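## Task

Unclip the contactor labelled 25A from the rail and set it down inside the tray, leaving every other device still latched on the rail.

## Robot and tools

Robot: two six-joint arms, left_arm and right_arm, each ending in a parallel two-finger gripper with a wrist camera. Left base sits near (+0.001, +0.336, 0) m, right base near (+0.043, -0.293, 0) m, both turned only slightly about z. A two-camera stand is fixed to the floor behind them.

Frame: every printed pose, velocity and target uses the scene frame. Its origin is at table-top height halfway between the nominal bases; +x points out across the table, +y toward left_arm (not the image's left), +z up. Gripper frame: fingers extend along its +z and close along its y. end_effector_position is the point midway between the pads, roughly 1 cm short of the fingertips. Reported poses may be off by a few cm, more at long reach.

execute_actions(actions, cameras): actions is a list of actions; each action is a table of at most 15 rows, one row per 1/30 s step; a shorter table repeats its final row until step 15. Every row is 14 numbers in [-1, 1]: left dx, dy, dz, rx, ry, rz, opening, then the right arm's seven in the same order. The six pose numbers are an offset, along scene axes, from that arm's Hand target as it stood when the action began; every row of an action refers to that same start, not to the row before. A later action starts from the new Hand target, so repeating an offset keeps moving. Scale: 1.0 equals 0.6 m or 180 degrees; rx, ry, rz form a single rotation vector about the Hand target's position. Opening is absolute: +1 fully open (0.094 m), -1 shut. Six zeros leave an arm's pose alone, but its opening number is still obeyed, so repeat its current command (0 means half open). Images appear only for an empty actions list or when cameras names them (["all"] for all, [] none).

move(target, speed, blend, opening_speed, grip_force, blocking, cameras): target is one 14-number row laid out as above, or a list of up to 15 such rows; all rows are offsets from the same starting Hand targets, not chained. Paths are straight lines, all ending together, capped at 10 s. speed: m/s, 0.002 to 2.9, default 0.25 (rotation up to twice that in rad/s); one value or one per target. blend: corner rounding radius in m for list targets, 0 (default) stops at each. opening_speed: rate of the commanded opening, per second on the -1..+1 scale, at least 0.2; use it to close gently. grip_force: per-pad limit in N, 10 to 50, one value or one per arm; it persists, and low values close slowly. blocking=false returns after about 0.5 s while motion continues. Paths ignore obstacles and the other arm. Faster moves overshoot more and strike harder; a target set far beyond a contact presses harder. Route around an arm's own base to avoid a sudden elbow swing.

wait(seconds 0 to 3600, cameras) lets time pass without new commands; a running move keeps going. stop(cameras) brakes a running move. zoom_image(camera, region [x0, y0, x1, y1] in pixels, at most 504 by 504) enlarges part of a camera's newest image. read_manual(section="licences") shows licence text only. finished_scene(scene) ends the scene with the current state; make no further call in that reply after ending scene 1.

Cameras: cam_head_left, cam_head_right, cam_high, cam_low, cam_left_wrist, cam_right_wrist, each 672x504.

Results: per arm end_effector_position (m), end_effector_quat_wxyz, Hand target (the last commanded pose after clipping, the base of the next offsets), Joint positions (last value is finger opening in m), joint velocities (may be omitted when only noise), joint torques (offset and noisy; joints 1 to 3 wrap at ±28 N m), grip_measured (finger opening on the command scale, a few mm off), grip_effort_nm (gripper motor effort, negative closing; not pad force), Tool commands, and for action calls some intermediate positions. A move adds a move: line giving how it ended (done, off_target, moving, held, fault) and limits hit (paced = pose clipped, held = steps withheld). done means within 10 mm and 2 degrees; neither word proves contact.

Control behaviour: each step the commanded orientation is limited to 40 degrees from the measured one. Friction and weight often leave the gripper a few cm short of its target; if so, send the remaining distance as a new offset. Gripping: the opening reading keeps following the command even after the pads meet a part, so contact is not visible there; squeeze rises about 1 N per 0.001 below first touch, then jumps to the force limit. To release, command an opening clearly above grip_measured.

Avoid: letting anything fall or be left off the table, dropping or releasing a moving part, hitting fixed or heavy items, hard pushes, grippers or wrist cameras touching each other (the clearance check does not cover them), closing on the other arm's fingers, straining a camera cable. An arm stopped by an obstacle keeps pressing until commanded back past its gripper. Motor heat builds from loads, stretched poses and unreachable targets: MOTOR HOT at 75 °C, at 90 °C that arm folds and stays idle, at 100 °C it goes limp. Loose objects may occasionally be nudged by outside pushes.

Each tool is called after ">>>" as name(argument=value, ...), one argument or row to a line, values as JSON.

## Session

>>> execute_actions(
  actions=[],
)

Scene clock: 0.00 s.
left_arm: end_effector_position=(+0.4109, +0.3365, +0.1295) grip_measured=+1.000 grip_effort_nm=n/a end_effector_quat_wxyz=(+0.626, -0.037, +0.779, -0.006) | right_arm: end_effector_position=(+0.4369, -0.2983, +0.0961) grip_measured=+1.000 grip_effort_nm=n/a end_effector_quat_wxyz=(+0.566, +0.020, +0.823, -0.043)
Joint positions: left_arm=[-0.016 1.535 0.386 0.932 -0.067 -0.073 0.094] | right_arm=[0.015 1.505 0.371 0.767 0.137 0.001 0.094]
Joint velocities: within noise
Joint torques (N m): no reading
Heat: left arm: 36 °C; right arm: 32 °C.
Hand target: left_arm +0.4126, +0.3365, +0.1352; +0.632, -0.038, +0.774, -0.007 | right_arm +0.4414, -0.2983, +0.1083; +0.581, +0.022, +0.812, -0.043
Tool commands: left_gripper/opening=+1.0 right_gripper/opening=+1.0

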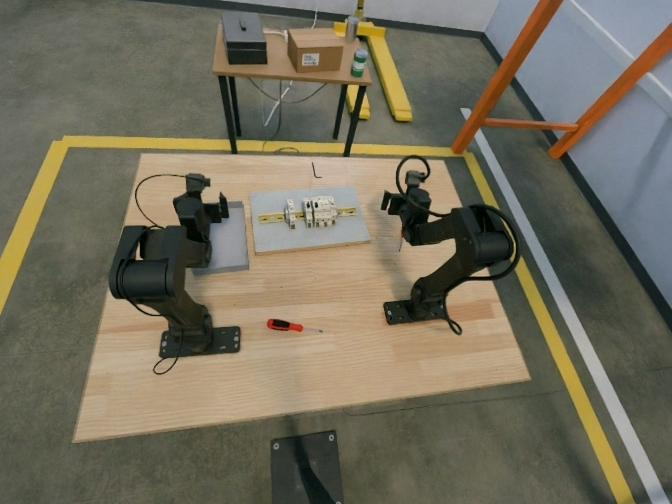

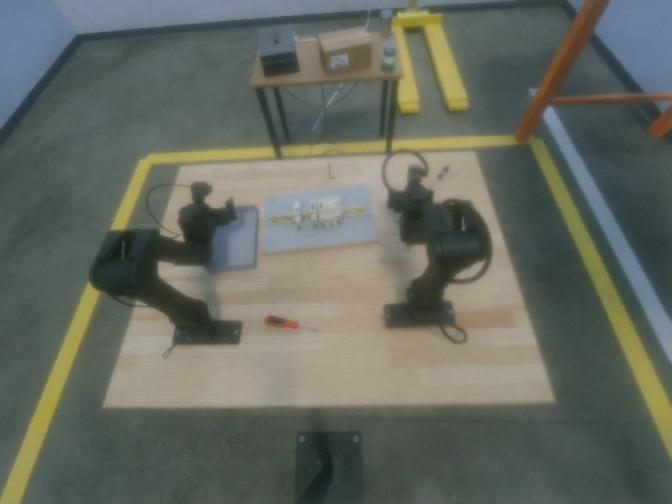

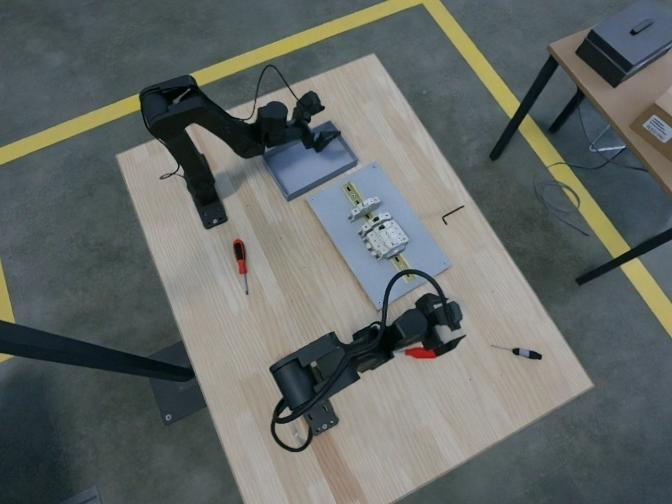

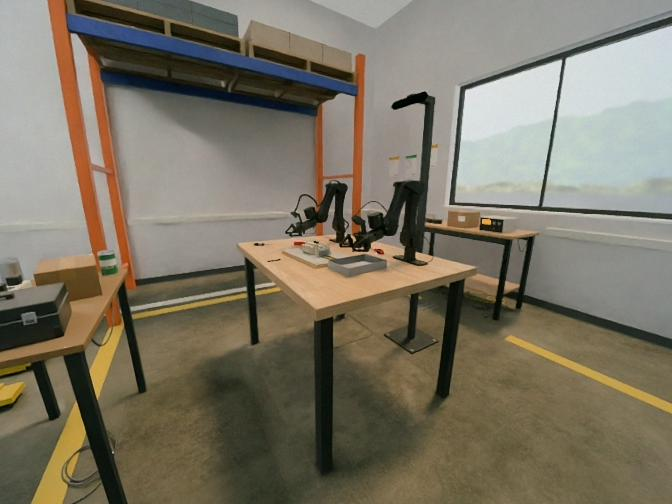

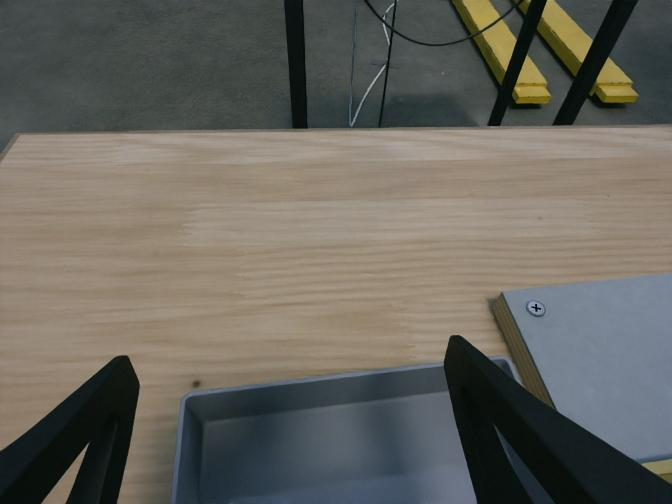

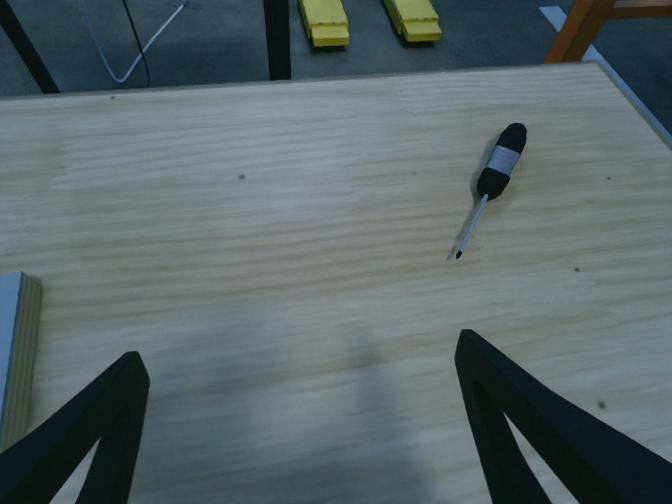

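>>> zoom_image(
  camera="cam_head_left",
  region=[240, 180, 380, 260],
)

>>> zoom_image(
  camera="cam_high",
  region=[310, 150, 460, 310],
)

>>> zoom_image(
  camera="cam_head_right",
  region=[250, 170, 400, 270],
)

>>> zoom_image(
  camera="cam_low",
  region=[260, 200, 420, 290],
)

Scaled by 3.600 from the camera's image (finer frame: 960x720).

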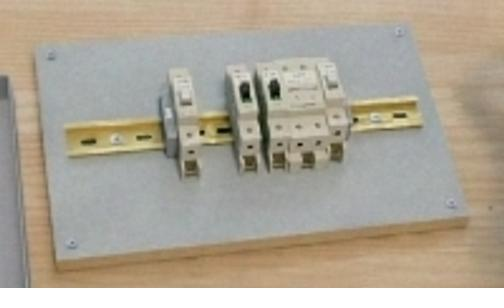

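Scaled by 3.150 from the camera's image (finer frame: 960x720).

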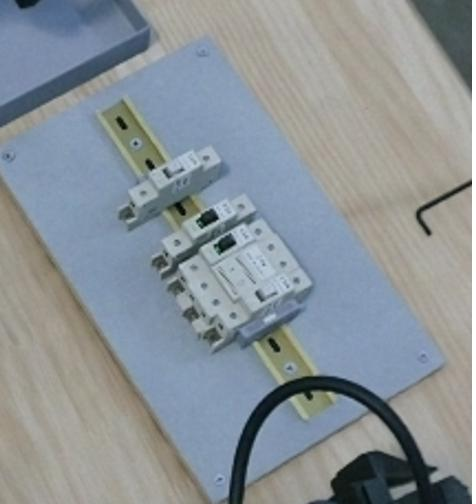

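Scaled by 3.360 from the camera's image (finer frame: 960x720).

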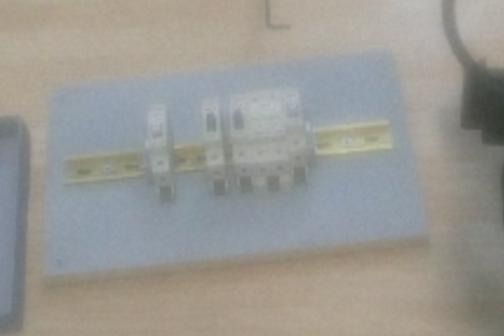

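Scaled by 3.150 from the camera's image (finer frame: 960x720).

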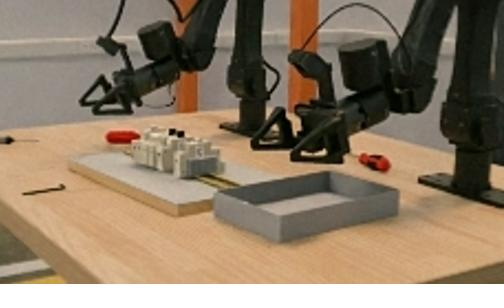

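>>> move(
  target=[
    [0.0, 0, 0.2, 0, 0, 0, 1, 0, 0, 0, 0, 0, 0, 1],
    [0.0123, -0.4775, 0.2, 0.0121, 0.233, -0.022, 1, 0, 0, 0, 0, 0, 0, 1],
  ],
  blend=0.03,
  cameras=["cam_left_wrist", "cam_head_left", "cam_high"],
)

Scene clock: 89.63 s.
left_arm: end_effector_position=(+0.4173, +0.0520, +0.2633) grip_measured=+1.000 grip_effort_nm=0.01 end_effector_quat_wxyz=(+0.322, +0.002, +0.947, -0.005) | right_arm: end_effector_position=(+0.4369, -0.2983, +0.0961) grip_measured=+1.000 grip_effort_nm=0.00 end_effector_quat_wxyz=(+0.566, +0.020, +0.823, -0.043)
Joint positions: left_arm=[-0.731 2.148 2.436 -1.338 -0.418 -0.628 0.094] | right_arm=[0.015 1.505 0.371 0.767 0.137 0.001 0.094]
Joint torques (N m): left_arm=[0.12 -9.07 7.62 0.57 -0.09 -0.09] | right_arm=[-0.02 -6.3 5.18 1.95 0.06 -0.02]
Heat: left arm: 41 °C; right arm: 38 °C.
Hand target: left_arm +0.4200, +0.0500, +0.2551; +0.313, +0.000, +0.950, +0.000 | right_arm +0.4414, -0.2983, +0.1083; +0.581, +0.022, +0.812, -0.043
Off the commanded pose: left_arm 0.009 m, 1 deg | right_arm 0.013 m, 2 deg.
move: done
Images, in order (width x height): cam_head_left 672x504, cam_high 672x504, cam_left_wrist 672x504.

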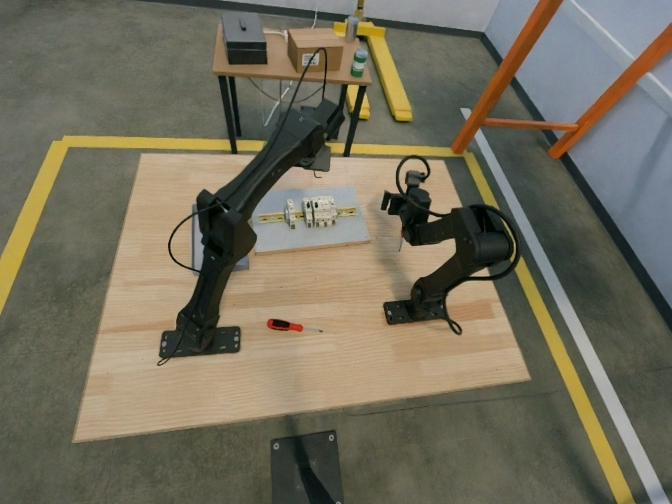

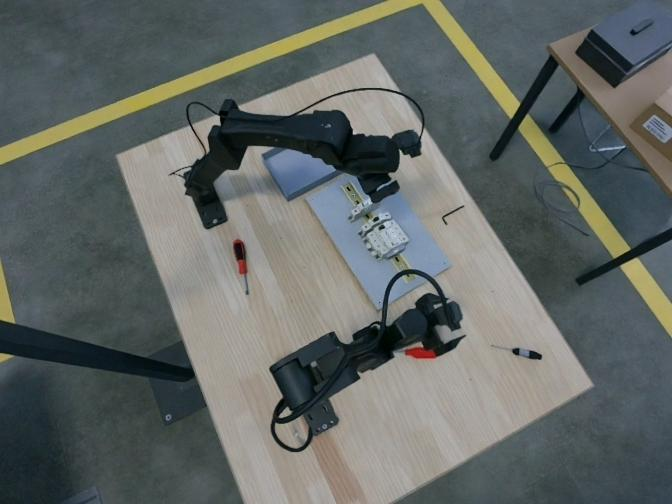

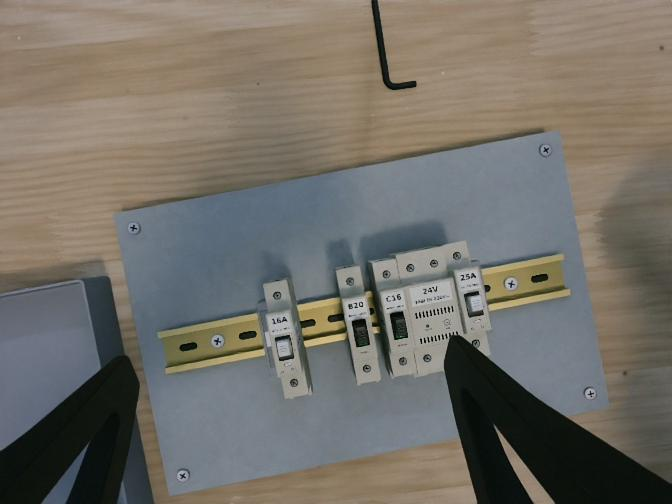

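>>> zoom_image(
  camera="cam_left_wrist",
  region=[240, 220, 580, 420],
)

Scaled by 1.482 from the camera's image (finer frame: 960x720).

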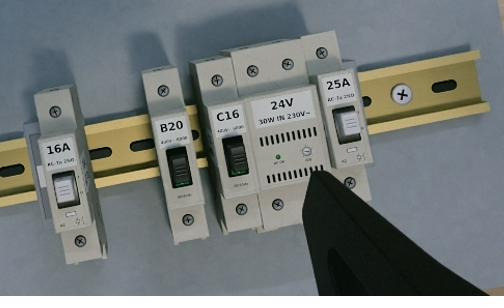

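>>> move(
  target=[
    [0,0,0,0,0,0,1, -0.302, 0.1, 0.05, 0.0083, -0.132, 0.03, 1],
    [0,0,0,0,0,0,1, -0.302, 0.397, 0.036, 0.0083, -0.132, 0.03, 1],
  ],
  blend=0.03,
  cameras=["cam_right_wrist"],
)

>>> zoom_image(
  camera="cam_right_wrist",
  region=[150, 150, 490, 400],
)

Scene clock: 207.27 s.
left_arm: end_effector_position=(+0.4170, +0.0522, +0.2631) grip_measured=+1.000 grip_effort_nm=0.01 end_effector_quat_wxyz=(+0.321, +0.002, +0.947, -0.005) | right_arm: end_effector_position=(+0.2579, -0.0619, +0.1214) grip_measured=+1.000 grip_effort_nm=-0.01 end_effector_quat_wxyz=(+0.702, -0.037, +0.711, -0.034)
Joint positions: left_arm=[-0.731 2.148 2.436 -1.34 -0.418 -0.629 0.094] | right_arm=[1.388 1.85 0.319 1.445 1.414 -0.016 0.094]
Joint torques (N m): left_arm=[0.08 -8.99 7.77 0.54 -0.13 -0.11] | right_arm=[-0.58 -4.63 3.19 2.45 0.11 0]
Heat: left arm: 38 °C; right arm: 38 °C.
Hand target: left_arm +0.4200, +0.0499, +0.2551; +0.313, +0.000, +0.950, +0.000 | right_arm +0.2601, -0.0601, +0.1298; +0.737, +0.000, +0.676, +0.001
Off the commanded pose: left_arm 0.009 m, 1 deg | right_arm 0.009 m, 8 deg.
move: off_target (right_arm)

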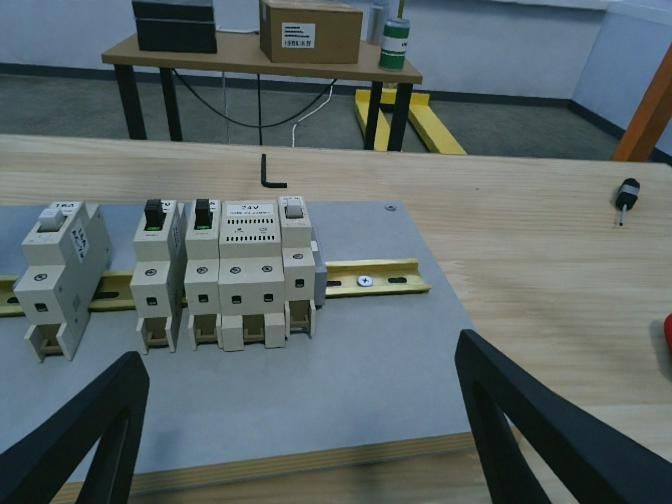

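Scaled by 1.482 from the camera's image (finer frame: 960x720).

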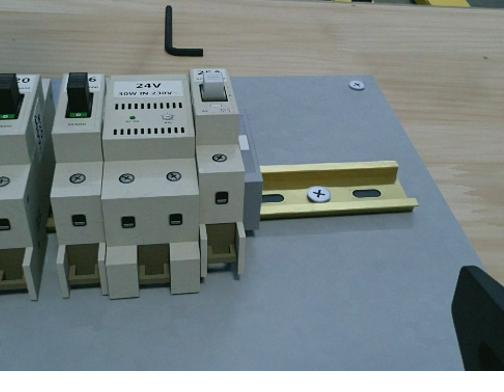

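>>> move(
  target=[0,0,0,0,0,0,1, 0.0767, -0.01, -0.1, 0, 0.04, 0, 1],
  cameras=["cam_right_wrist"],
)

>>> zoom_image(
  camera="cam_right_wrist",
  region=[170, 80, 470, 330],
)

Scene clock: 292.80 s.
left_arm: end_effector_position=(+0.4170, +0.0522, +0.2631) grip_measured=+1.000 grip_effort_nm=0.01 end_effector_quat_wxyz=(+0.321, +0.002, +0.947, -0.005) | right_arm: end_effector_position=(+0.3020, -0.0718, +0.0588) grip_measured=+1.000 grip_effort_nm=0.00 end_effector_quat_wxyz=(+0.670, -0.038, +0.740, -0.041)
Joint positions: left_arm=[-0.731 2.148 2.436 -1.34 -0.418 -0.629 0.094] | right_arm=[1.194 2.087 0.35 1.446 1.221 0.162 0.094]
Joint torques (N m): left_arm=[0.05 -8.95 7.68 0.53 -0.12 -0.09] | right_arm=[-0.57 -5.44 2.62 2.66 0.16 0.06]
Heat: left arm: 39 °C; right arm: 40 °C.
Hand target: left_arm +0.4200, +0.0499, +0.2551; +0.313, +0.000, +0.950, +0.000 | right_arm +0.3061, -0.0661, +0.0698; +0.693, +0.000, +0.721, +0.001
Off the commanded pose: left_arm 0.009 m, 1 deg | right_arm 0.013 m, 7 deg.
joint sent to its limit (right arm) — joint 4 (wrist pitch), upper limit. The joint targets still meet the commanded pose.
move: off_target (right_arm)

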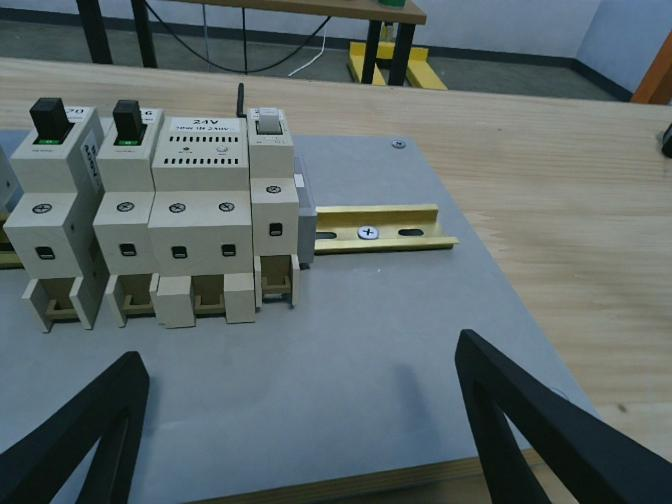

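Scaled by 1.680 from the camera's image (finer frame: 960x720).

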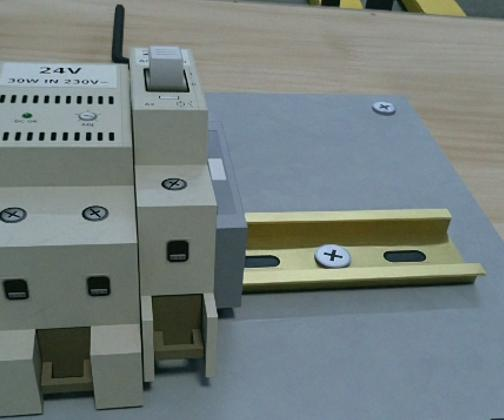

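>>> move(
  target=[
    [-0.006,0.24,0,0,0,0,1, 0,-0.083,0.3,0,0,0,1],
    [-0.0123,0.4775,0,-0.0121,-0.233,0.022,1, 0.073,-0.14,0.3,-0.408,0.354,0.425,1],
    [-0.0123,0.4775,0,-0.0121,-0.233,0.022,1, 0.19,0.018,0.25,-0.408,0.354,0.425,1],
  ],
  blend=0.03,
  cameras=["cam_right_wrist", "cam_high"],
)

Scene clock: 384.37 s.
left_arm: end_effector_position=(+0.4159, +0.3351, +0.2446) grip_measured=+1.000 grip_effort_nm=0.01 end_effector_quat_wxyz=(+0.618, -0.040, +0.785, -0.005) | right_arm: end_effector_position=(+0.4147, -0.0594, +0.2194) grip_measured=+1.000 grip_effort_nm=0.00 end_effector_quat_wxyz=(-0.114, +0.752, -0.648, +0.036)
Joint positions: left_arm=[-0.024 1.213 0.725 0.247 -0.079 -0.079 0.094] | right_arm=[0.528 2.113 2.359 -1.577 0.002 -1.162 0.094]
Joint torques (N m): left_arm=[0.62 -6.54 6.16 1.56 0.11 0.03] | right_arm=[0.1 -9.13 7.39 0.71 0 0.06]
Heat: left arm: 39 °C; right arm: 41 °C.
Hand target: left_arm +0.4126, +0.3364, +0.2552; +0.632, -0.038, +0.774, -0.007 | right_arm +0.4201, -0.0553, +0.2197; +0.001, +0.755, -0.655, -0.001
Off the commanded pose: left_arm 0.011 m, 2 deg | right_arm 0.007 m, 14 deg.
joint sent to its limit (right arm) — joint 4 (wrist pitch), lower limit. The joint targets are off in orientation, not in position.
move: off_target (left_arm, right_arm)
Images, in order (width x height): cam_high 672x504, cam_right_wrist 672x504.

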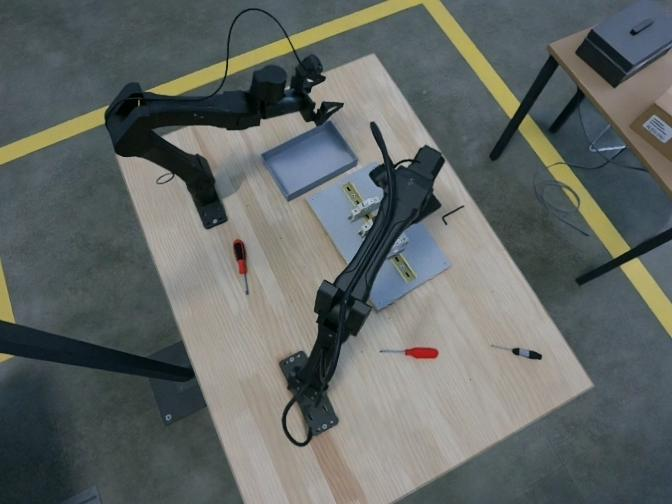

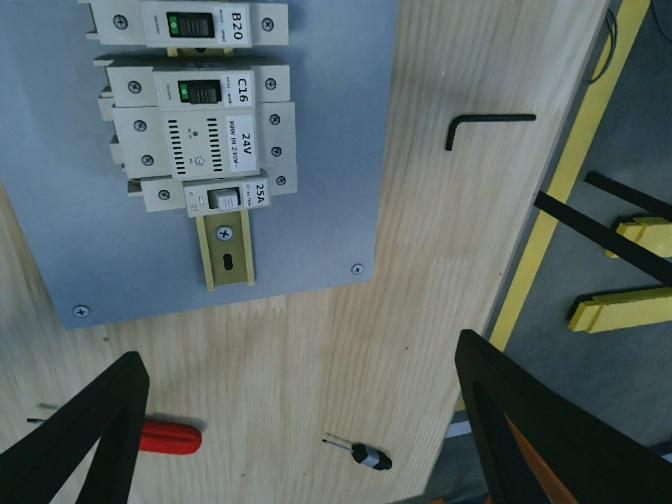

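>>> move(
  target=[0,0,0,0,0,0,1, -0.0277,-0.0178,-0.1495,0,0,0,0.4],
  cameras=["cam_right_wrist"],
)

>>> zoom_image(
  camera="cam_right_wrist",
  region=[50, 150, 470, 450],
)

Scene clock: 429.90 s.
left_arm: end_effector_position=(+0.4159, +0.3351, +0.2446) grip_measured=+1.000 grip_effort_nm=0.01 end_effector_quat_wxyz=(+0.618, -0.040, +0.785, -0.005) | right_arm: end_effector_position=(+0.4012, -0.0679, +0.1396) grip_measured=+0.402 grip_effort_nm=-0.11 end_effector_quat_wxyz=(-0.004, +0.757, -0.653, +0.002)
Joint positions: left_arm=[-0.024 1.213 0.725 0.247 -0.079 -0.079 0.094] | right_arm=[0.528 2.199 2.19 -1.553 0.002 -1.158 0.066]
Joint torques (N m): left_arm=[0.64 -6.46 6.16 1.55 0.15 0.02] | right_arm=[-0.02 -10.33 4.38 0.46 0 0.02]
Heat: left arm: 45 °C; right arm: 36 °C.
Hand target: left_arm +0.4126, +0.3364, +0.2552; +0.632, -0.038, +0.774, -0.007 | right_arm +0.4035, -0.0659, +0.1301; +0.001, +0.756, -0.655, -0.001
Off the commanded pose: left_arm 0.011 m, 2 deg | right_arm 0.010 m, 1 deg.
move: done

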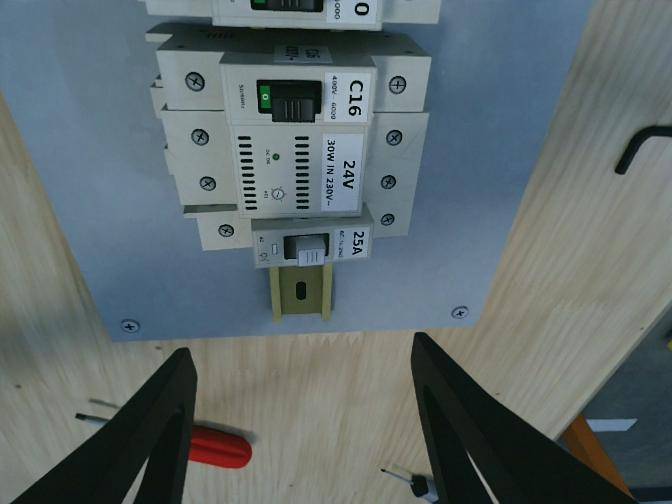

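Scaled by 1.200 from the camera's image (finer frame: 960x720).

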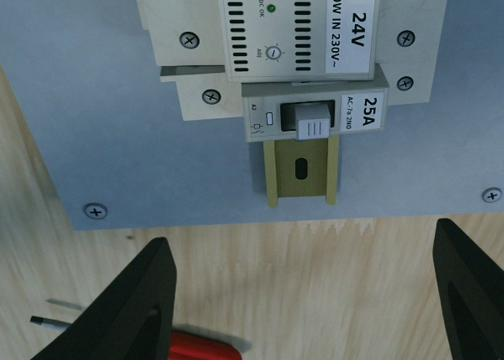

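>>> move(
  target=[0,0,0,0,0,0,1, 0.0068,0.0043,-0.0943,0,0,0,0.4],
  speed=0.1,
  cameras=["cam_right_wrist"],
)

Scene clock: 480.47 s.
left_arm: end_effector_position=(+0.4159, +0.3351, +0.2447) grip_measured=+1.000 grip_effort_nm=0.01 end_effector_quat_wxyz=(+0.618, -0.040, +0.785, -0.005) | right_arm: end_effector_position=(+0.4051, -0.0654, +0.0848) grip_measured=+0.402 grip_effort_nm=-0.12 end_effector_quat_wxyz=(+0.000, +0.757, -0.654, +0.001)
Joint positions: left_arm=[-0.024 1.213 0.725 0.247 -0.079 -0.079 0.094] | right_arm=[0.528 2.199 1.97 -1.342 0.002 -1.158 0.066]
Joint torques (N m): left_arm=[0.66 -6.52 6.17 1.56 0.15 0.01] | right_arm=[-0.01 -10.56 3.77 0.63 0 0.01]
Heat: left arm: 48 °C; right arm: 34 °C.
Hand target: left_arm +0.4126, +0.3364, +0.2552; +0.632, -0.038, +0.774, -0.007 | right_arm +0.4076, -0.0633, +0.0735; +0.001, +0.755, -0.655, -0.001
Off the commanded pose: left_arm 0.011 m, 2 deg | right_arm 0.012 m, 0 deg.
move: off_target (right_arm)

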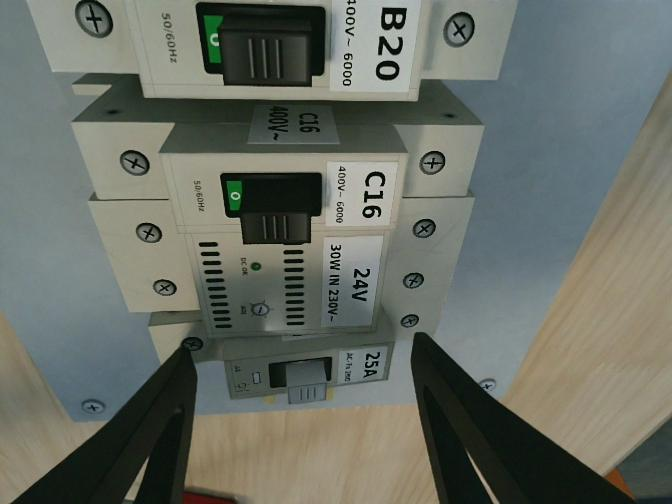

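>>> move(
  target=[0,0,0,0,0,0,1, 0.001,-0.0075,-0.003,0,0,0,0.4],
  speed=0.05,
)

>>> move(
  target=[0,0,0,0,0,0,1, 0,0,0,0,0,0,-0.2],
  opening_speed=0.4,
  cameras=["cam_right_wrist"],
)

Scene clock: 501.87 s.
left_arm: end_effector_position=(+0.4159, +0.3351, +0.2447) grip_measured=+1.000 grip_effort_nm=0.01 end_effector_quat_wxyz=(+0.618, -0.040, +0.785, -0.005) | right_arm: end_effector_position=(+0.4050, -0.0667, +0.0835) grip_measured=+0.402 grip_effort_nm=-0.11 end_effector_quat_wxyz=(+0.001, +0.756, -0.655, +0.000)
Joint positions: left_arm=[-0.024 1.213 0.725 0.247 -0.079 -0.079 0.094] | right_arm=[0.526 2.199 1.965 -1.34 0.001 -1.158 0.066]
Joint torques (N m): left_arm=[0.72 -6.64 6.22 1.56 0.13 0] | right_arm=[-0.57 -11.22 2.7 0.72 0.01 -0.08]
Heat: left arm: 49 °C; right arm: 35 °C.
Hand target: left_arm +0.4126, +0.3364, +0.2552; +0.632, -0.038, +0.774, -0.007 | right_arm +0.4082, -0.0677, +0.0717; +0.001, +0.756, -0.655, +0.000
Off the commanded pose: left_arm 0.011 m, 2 deg | right_arm 0.012 m, 0 deg.
move: off_target (right_arm)

Scene clock: 503.57 s.
left_arm: end_effector_position=(+0.4159, +0.3351, +0.2448) grip_measured=+1.000 grip_effort_nm=0.01 end_effector_quat_wxyz=(+0.618, -0.040, +0.785, -0.005) | right_arm: end_effector_position=(+0.4062, -0.0658, +0.0830) grip_measured=-0.049 grip_effort_nm=-1.03 end_effector_quat_wxyz=(-0.002, +0.756, -0.655, +0.000)
Joint positions: left_arm=[-0.024 1.213 0.725 0.248 -0.079 -0.079 0.094] | right_arm=[0.525 2.199 1.964 -1.332 -0.001 -1.158 0.045]
Joint torques (N m): left_arm=[0.7 -6.52 6.17 1.53 0.11 0.02] | right_arm=[-0.55 -11.22 2.81 0.66 0.02 -0.08]
Heat: left arm: 49 °C; right arm: 35 °C.
Hand target: left_arm +0.4126, +0.3364, +0.2552; +0.632, -0.038, +0.774, -0.007 | right_arm +0.4082, -0.0678, +0.0717; +0.001, +0.755, -0.655, -0.001
Off the commanded pose: left_arm 0.011 m, 2 deg | right_arm 0.012 m, 0 deg.
move: done

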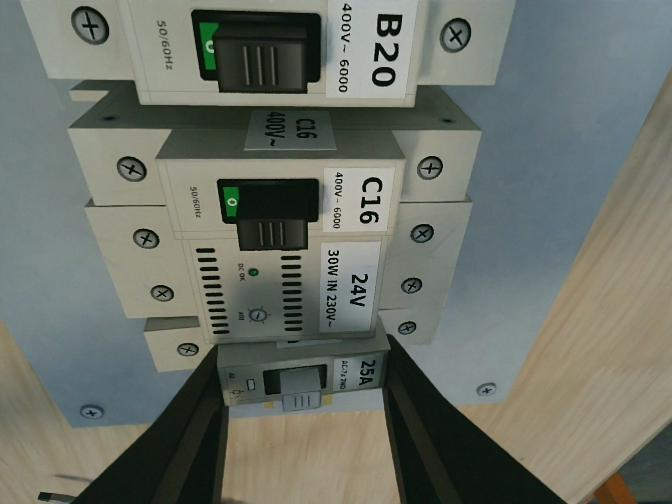

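>>> move(
  target=[0,0,0,0,0,0,1, 0.018,0.002,0.012,-0.009,0.0556,0,-0.4],
  speed=0.05,
  cameras=["cam_right_wrist"],
)

Scene clock: 527.73 s.
left_arm: end_effector_position=(+0.4159, +0.3351, +0.2448) grip_measured=+1.000 grip_effort_nm=0.01 end_effector_quat_wxyz=(+0.618, -0.040, +0.785, -0.005) | right_arm: end_effector_position=(+0.4155, -0.0663, +0.0850) grip_measured=-0.050 grip_effort_nm=-1.03 end_effector_quat_wxyz=(+0.040, +0.754, -0.655, -0.041)
Joint positions: left_arm=[-0.024 1.213 0.725 0.248 -0.079 -0.079 0.094] | right_arm=[0.492 2.381 2.273 -1.565 -0.052 -1.191 0.045]
Joint torques (N m): left_arm=[0.68 -6.48 6.13 1.54 0.13 0] | right_arm=[-0.79 -10.45 7.21 0 -0.11 -0.11]
Heat: left arm: 50 °C; right arm: 36 °C.
Hand target: left_arm +0.4126, +0.3364, +0.2552; +0.632, -0.038, +0.774, -0.007 | right_arm +0.4190, -0.0666, +0.0788; +0.069, +0.752, -0.652, -0.057
Off the commanded pose: left_arm 0.011 m, 2 deg | right_arm 0.007 m, 4 deg.
joint sent to its limit (right arm) — joint 4 (wrist pitch), lower limit. The joint targets are off in orientation, not in position.
move: off_target (right_arm)

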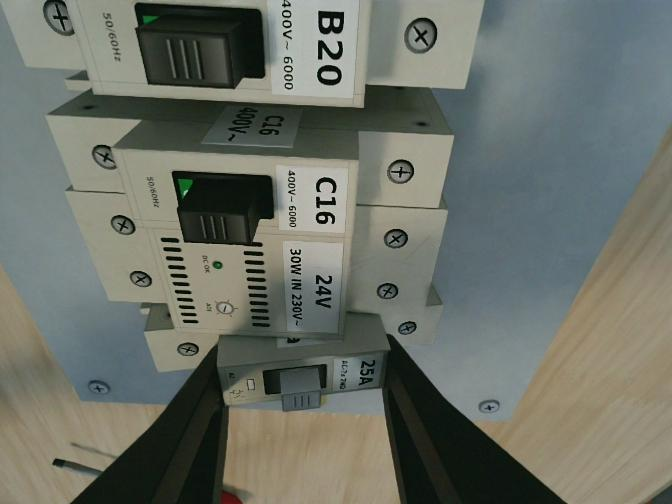

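>>> move(
  target=[0,0,0,0,0,0,1, 0.01,0.002,0.035,0,0.02,0,-0.4],
  speed=0.05,
  cameras=["cam_right_wrist", "cam_head_left"],
)

Scene clock: 548.13 s.
left_arm: end_effector_position=(+0.4159, +0.3351, +0.2448) grip_measured=+1.000 grip_effort_nm=0.01 end_effector_quat_wxyz=(+0.618, -0.040, +0.785, -0.005) | right_arm: end_effector_position=(+0.4189, -0.0668, +0.0880) grip_measured=-0.050 grip_effort_nm=-1.03 end_effector_quat_wxyz=(+0.029, +0.752, -0.656, -0.053)
Joint positions: left_arm=[-0.024 1.213 0.725 0.248 -0.079 -0.079 0.094] | right_arm=[0.476 2.381 2.285 -1.566 -0.08 -1.205 0.045]
Joint torques (N m): left_arm=[0.54 -6.57 6.11 1.55 0.13 0.02] | right_arm=[-0.77 -13.37 7.91 0.02 -0.16 -0.09]
Heat: left arm: 51 °C; right arm: 34 °C.
Hand target: left_arm +0.4126, +0.3364, +0.2552; +0.632, -0.038, +0.774, -0.007 | right_arm +0.4250, -0.0654, +0.0999; +0.089, +0.750, -0.650, -0.081
Off the commanded pose: left_arm 0.011 m, 2 deg | right_arm 0.013 m, 8 deg.
joint sent to its limit (right arm) — joint 4 (wrist pitch), lower limit. The joint targets are off in orientation, not in position.
move: off_target (right_arm)
Images, in order (width x height): cam_head_left 672x504, cam_right_wrist 672x504.

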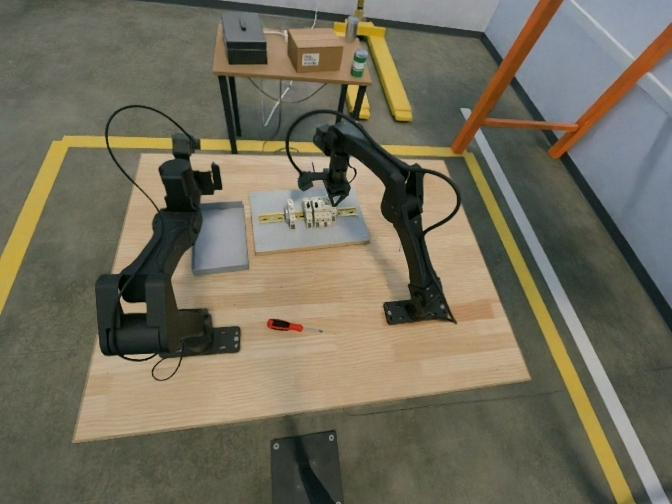

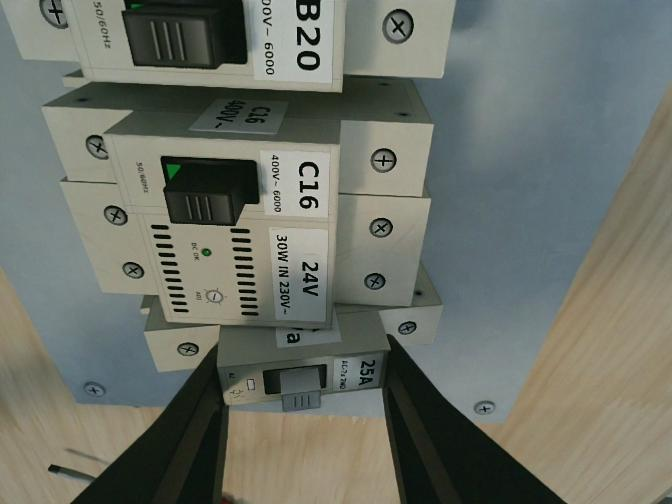

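>>> move(
  target=[0,0,0,0,0,0,1, 0.0,0.0,0.035,0,0,0,-0.4],
  speed=0.05,
  cameras=["cam_right_wrist"],
)

Scene clock: 563.23 s.
left_arm: end_effector_position=(+0.4160, +0.3351, +0.2449) grip_measured=+1.000 grip_effort_nm=0.01 end_effector_quat_wxyz=(+0.618, -0.040, +0.785, -0.005) | right_arm: end_effector_position=(+0.4189, -0.0668, +0.0880) grip_measured=-0.050 grip_effort_nm=-1.03 end_effector_quat_wxyz=(+0.029, +0.752, -0.656, -0.053)
Joint positions: left_arm=[-0.024 1.213 0.725 0.248 -0.079 -0.079 0.094] | right_arm=[0.476 2.381 2.285 -1.566 -0.08 -1.205 0.045]
Joint torques (N m): left_arm=[0.59 -6.6 6.16 1.58 0.14 0.04] | right_arm=[-0.75 -17.59 7.39 0.02 -0.17 -0.06]
Heat: left arm: 51 °C; right arm: 34 °C.
Hand target: left_arm +0.4126, +0.3364, +0.2552; +0.632, -0.038, +0.774, -0.007 | right_arm +0.4250, -0.0654, +0.1209; +0.089, +0.750, -0.650, -0.081
Off the commanded pose: left_arm 0.011 m, 2 deg | right_arm 0.034 m, 8 deg.
joint sent to its limit (right arm) — joint 4 (wrist pitch), lower limit. The joint targets are off in orientation, not in position.
move: off_target (right_arm)

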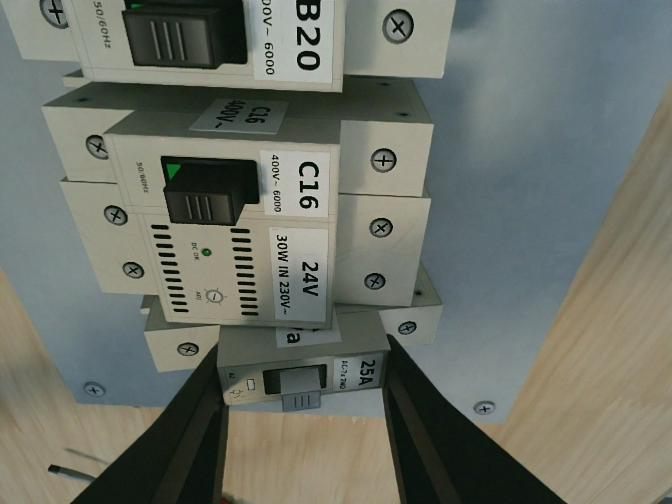

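>>> wait(
  seconds=0.1,
  cameras=["cam_high","cam_head_right","cam_head_left"],
)

>>> zoom_image(
  camera="cam_high",
  region=[320, 160, 460, 300],
)

>>> zoom_image(
  camera="cam_head_left",
  region=[270, 160, 370, 250],
)

Scene clock: 584.93 s.
left_arm: end_effector_position=(+0.4160, +0.3351, +0.2449) grip_measured=+1.000 grip_effort_nm=0.00 end_effector_quat_wxyz=(+0.618, -0.040, +0.785, -0.005) | right_arm: end_effector_position=(+0.4189, -0.0668, +0.0880) grip_measured=-0.050 grip_effort_nm=-1.03 end_effector_quat_wxyz=(+0.029, +0.752, -0.656, -0.053)
Joint positions: left_arm=[-0.024 1.213 0.725 0.248 -0.079 -0.079 0.094] | right_arm=[0.476 2.381 2.285 -1.566 -0.08 -1.205 0.045]
Joint torques (N m): left_arm=[0.7 -6.64 6.32 1.56 0.14 0.01] | right_arm=[-0.79 -17.61 7.39 0.01 -0.17 -0.06]
Heat: left arm: 52 °C; right arm: 36 °C.
Hand target: left_arm +0.4126, +0.3364, +0.2552; +0.632, -0.038, +0.774, -0.007 | right_arm +0.4250, -0.0654, +0.1209; +0.089, +0.750, -0.650, -0.081
Tool commands: left_gripper/opening=+1.0 right_gripper/opening=-0.4
Off the commanded pose: left_arm 0.011 m, 2 deg | right_arm 0.034 m, 8 deg.
wait: 0.10 s; at rest from the start
Images, in order (width x height): cam_head_left 672x504, cam_head_right 672x504, cam_high 672x504.

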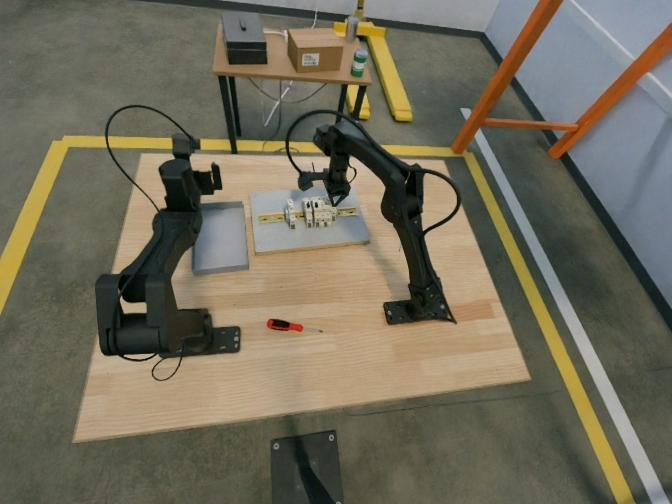

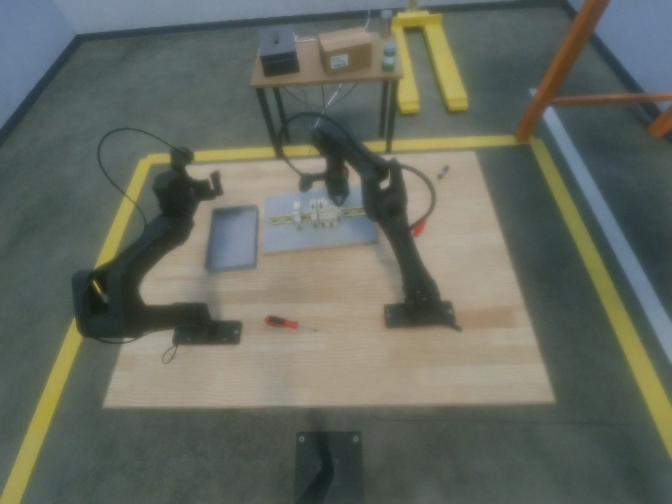

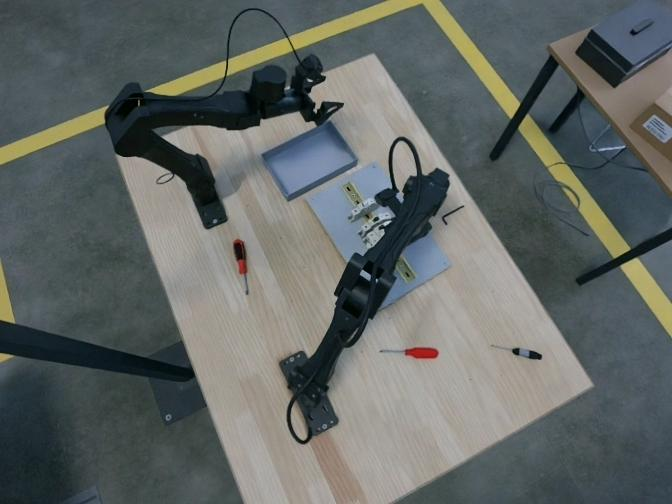

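Scaled by 3.600 from the camera's image (finer frame: 960x720).

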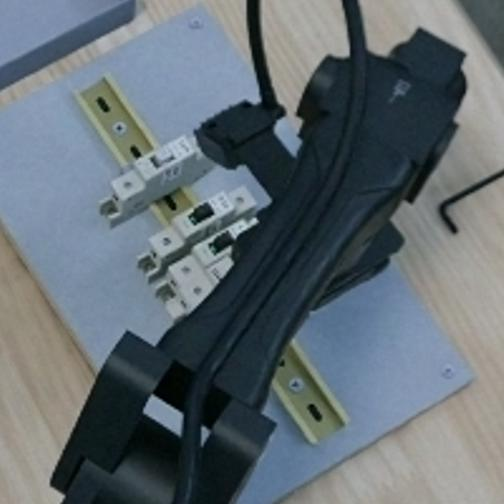

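Scaled by 5.040 from the camera's image (finer frame: 960x720).

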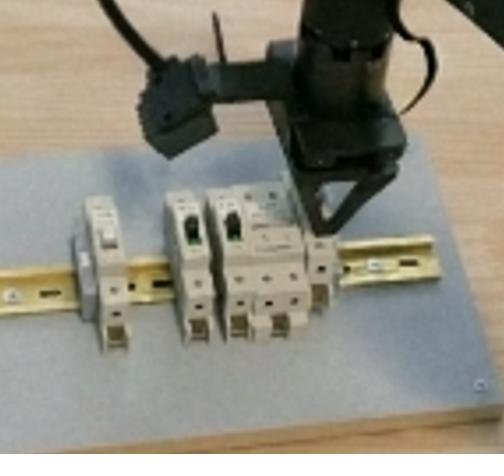

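>>> move(
  target=[0,0,0,0,0,0,1, 0.025,0.004,0.0,0,0,0,-0.4],
  speed=0.05,
  cameras=["cam_right_wrist","cam_head_left"],
)

>>> zoom_image(
  camera="cam_head_left",
  region=[270, 160, 370, 250],
)

Scene clock: 621.70 s.
left_arm: end_effector_position=(+0.4160, +0.3351, +0.2449) grip_measured=+1.000 grip_effort_nm=0.01 end_effector_quat_wxyz=(+0.618, -0.040, +0.785, -0.005) | right_arm: end_effector_position=(+0.4342, -0.0651, +0.1047) grip_measured=-0.050 grip_effort_nm=-1.03 end_effector_quat_wxyz=(-0.004, +0.751, -0.659, -0.042)
Joint positions: left_arm=[-0.024 1.213 0.725 0.248 -0.079 -0.079 0.094] | right_arm=[0.462 2.381 2.356 -1.568 -0.082 -1.21 0.045]
Joint torques (N m): left_arm=[0.65 -6.53 6.24 1.57 0.1 0.01] | right_arm=[-0.5 -14.06 8.03 0.16 -0.14 -0.08]
Heat: left arm: 53 °C; right arm: 39 °C.
Hand target: left_arm +0.4126, +0.3364, +0.2552; +0.632, -0.038, +0.774, -0.007 | right_arm +0.4400, -0.0630, +0.1209; +0.089, +0.750, -0.650, -0.081
Off the commanded pose: left_arm 0.011 m, 2 deg | right_arm 0.017 m, 12 deg.
joint sent to its limit (right arm) — joint 4 (wrist pitch), lower limit. The joint targets are off in orientation, not in position.
move: off_target (right_arm)
Images, in order (width x height): cam_head_left 672x504, cam_right_wrist 672x504.

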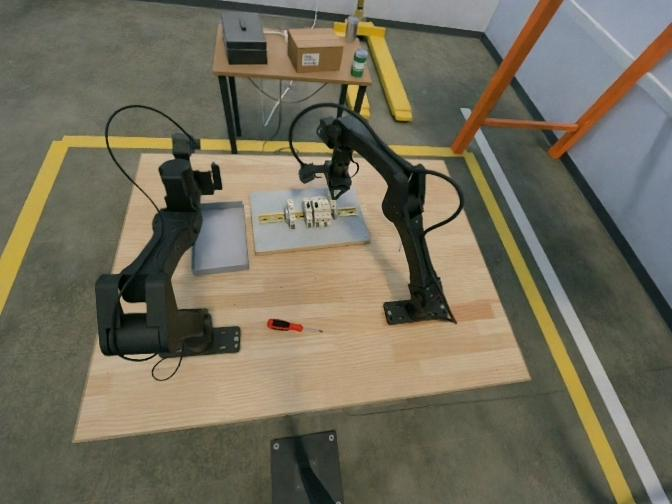

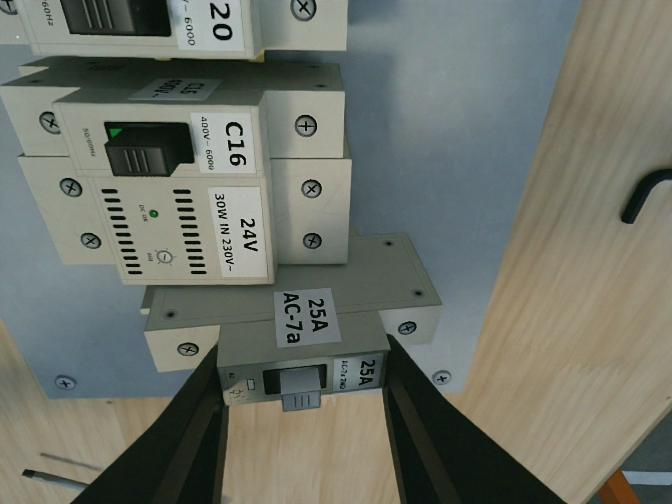

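Scaled by 5.040 from the camera's image (finer frame: 960x720).

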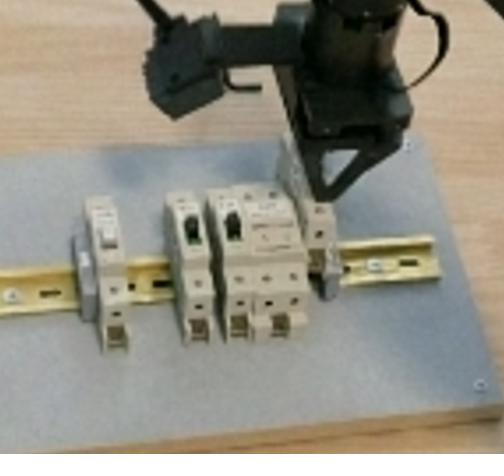

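>>> move(
  target=[
    [-0.354,0.106,0.04,0,0,0,1, 0.0,0.0,0.182,0,0,0,-0.4],
    [-0.354,0.106,0.04,0,0,0,1, -0.2017,0.505,0.182,0.3764,-0.1353,-0.2214,-0.4],
  ],
  blend=0.02,
  speed=0.2,
  cameras=["cam_right_wrist","cam_head_left","cam_high"],
)

Scene clock: 733.57 s.
left_arm: end_effector_position=(+0.2008, +0.4027, +0.2720) grip_measured=+1.000 grip_effort_nm=0.01 end_effector_quat_wxyz=(+0.630, -0.043, +0.776, -0.004) | right_arm: end_effector_position=(+0.3172, +0.2343, +0.1963) grip_measured=-0.050 grip_effort_nm=-1.03 end_effector_quat_wxyz=(+0.454, -0.438, +0.726, +0.275)
Joint positions: left_arm=[1.178 0.398 0.648 -0.697 1.071 0.336 0.094] | right_arm=[1.06 1.97 1.506 0.011 0.002 0.003 0.045]
Joint torques (N m): left_arm=[0.65 2.85 8.01 0.87 0.41 0.05] | right_arm=[0.36 -13.87 6 2.5 0.12 0]
Heat: left arm: 54 °C; right arm: 41 °C.
Hand target: left_arm +0.2002, +0.4000, +0.2791; +0.632, -0.038, +0.774, -0.007 | right_arm +0.3190, +0.2400, +0.2301; +0.492, -0.422, +0.702, +0.295
Off the commanded pose: left_arm 0.008 m, 1 deg | right_arm 0.034 m, 6 deg.
move: off_target (right_arm)
Images, in order (width x height): cam_head_left 672x504, cam_high 672x504, cam_right_wrist 672x504.

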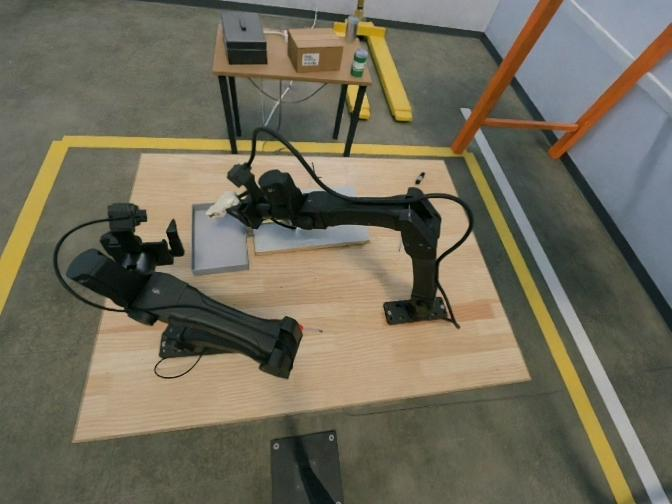

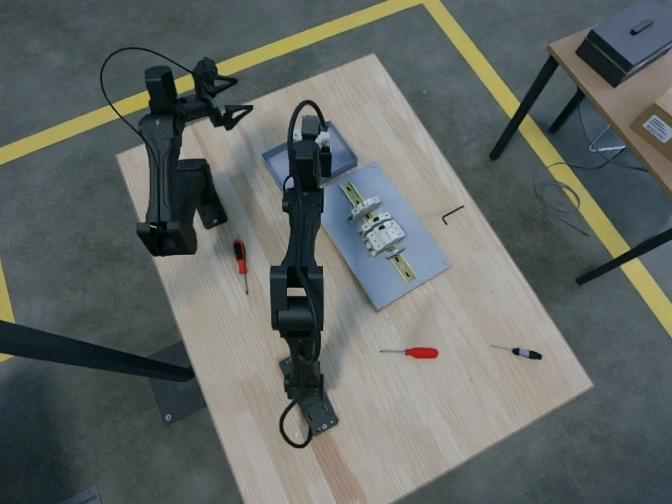

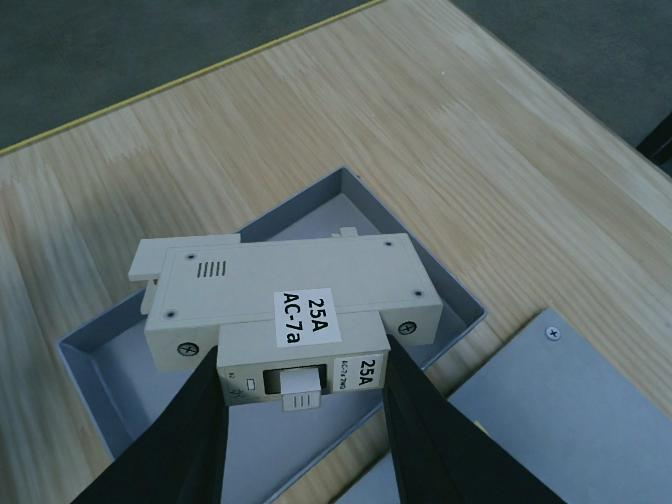

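>>> move(
  target=[
    [0,0,0,0,0,0,1, 0.02,0.0367,-0.05,0,0,0,-0.4],
    [0,0,0,0,0,0,1, 0.02,0.0367,-0.225,0,0,0,-0.4],
  ],
  blend=0.02,
  speed=0.15,
  cameras=["cam_right_wrist","cam_head_left"],
)

Scene clock: 767.20 s.
left_arm: end_effector_position=(+0.2008, +0.4027, +0.2720) grip_measured=+1.000 grip_effort_nm=0.01 end_effector_quat_wxyz=(+0.630, -0.043, +0.776, -0.004) | right_arm: end_effector_position=(+0.3281, +0.2552, +0.0890) grip_measured=-0.050 grip_effort_nm=-1.03 end_effector_quat_wxyz=(+0.470, -0.432, +0.716, +0.285)
Joint positions: left_arm=[1.178 0.398 0.648 -0.697 1.071 0.336 0.094] | right_arm=[1.06 2.214 1.379 0.427 0.002 0.003 0.045]
Joint torques (N m): left_arm=[0.69 2.77 8.06 0.84 0.41 0.03] | right_arm=[0.27 -11.22 5.41 2.57 0.11 -0.01]
Heat: left arm: 49 °C; right arm: 45 °C.
Hand target: left_arm +0.2002, +0.4000, +0.2791; +0.632, -0.038, +0.774, -0.007 | right_arm +0.3309, +0.2621, +0.0951; +0.492, -0.422, +0.702, +0.295
Off the commanded pose: left_arm 0.008 m, 1 deg | right_arm 0.010 m, 3 deg.
move: off_target (right_arm)
Images, in order (width x height): cam_head_left 672x504, cam_right_wrist 672x504.

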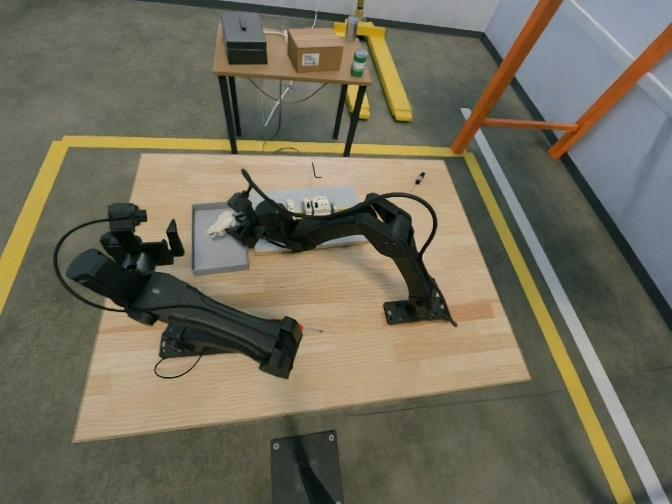

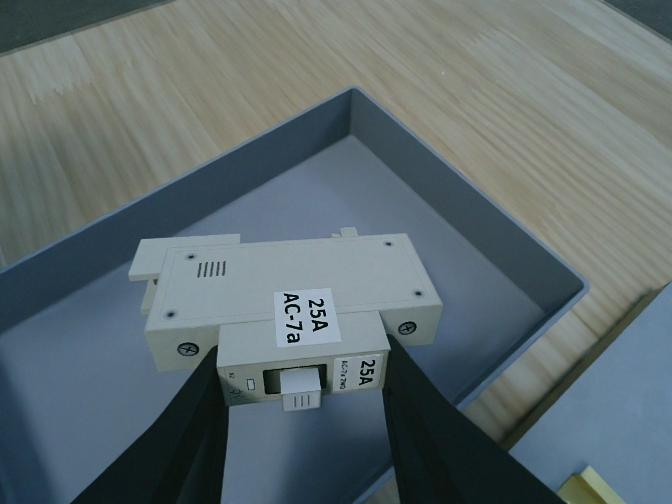

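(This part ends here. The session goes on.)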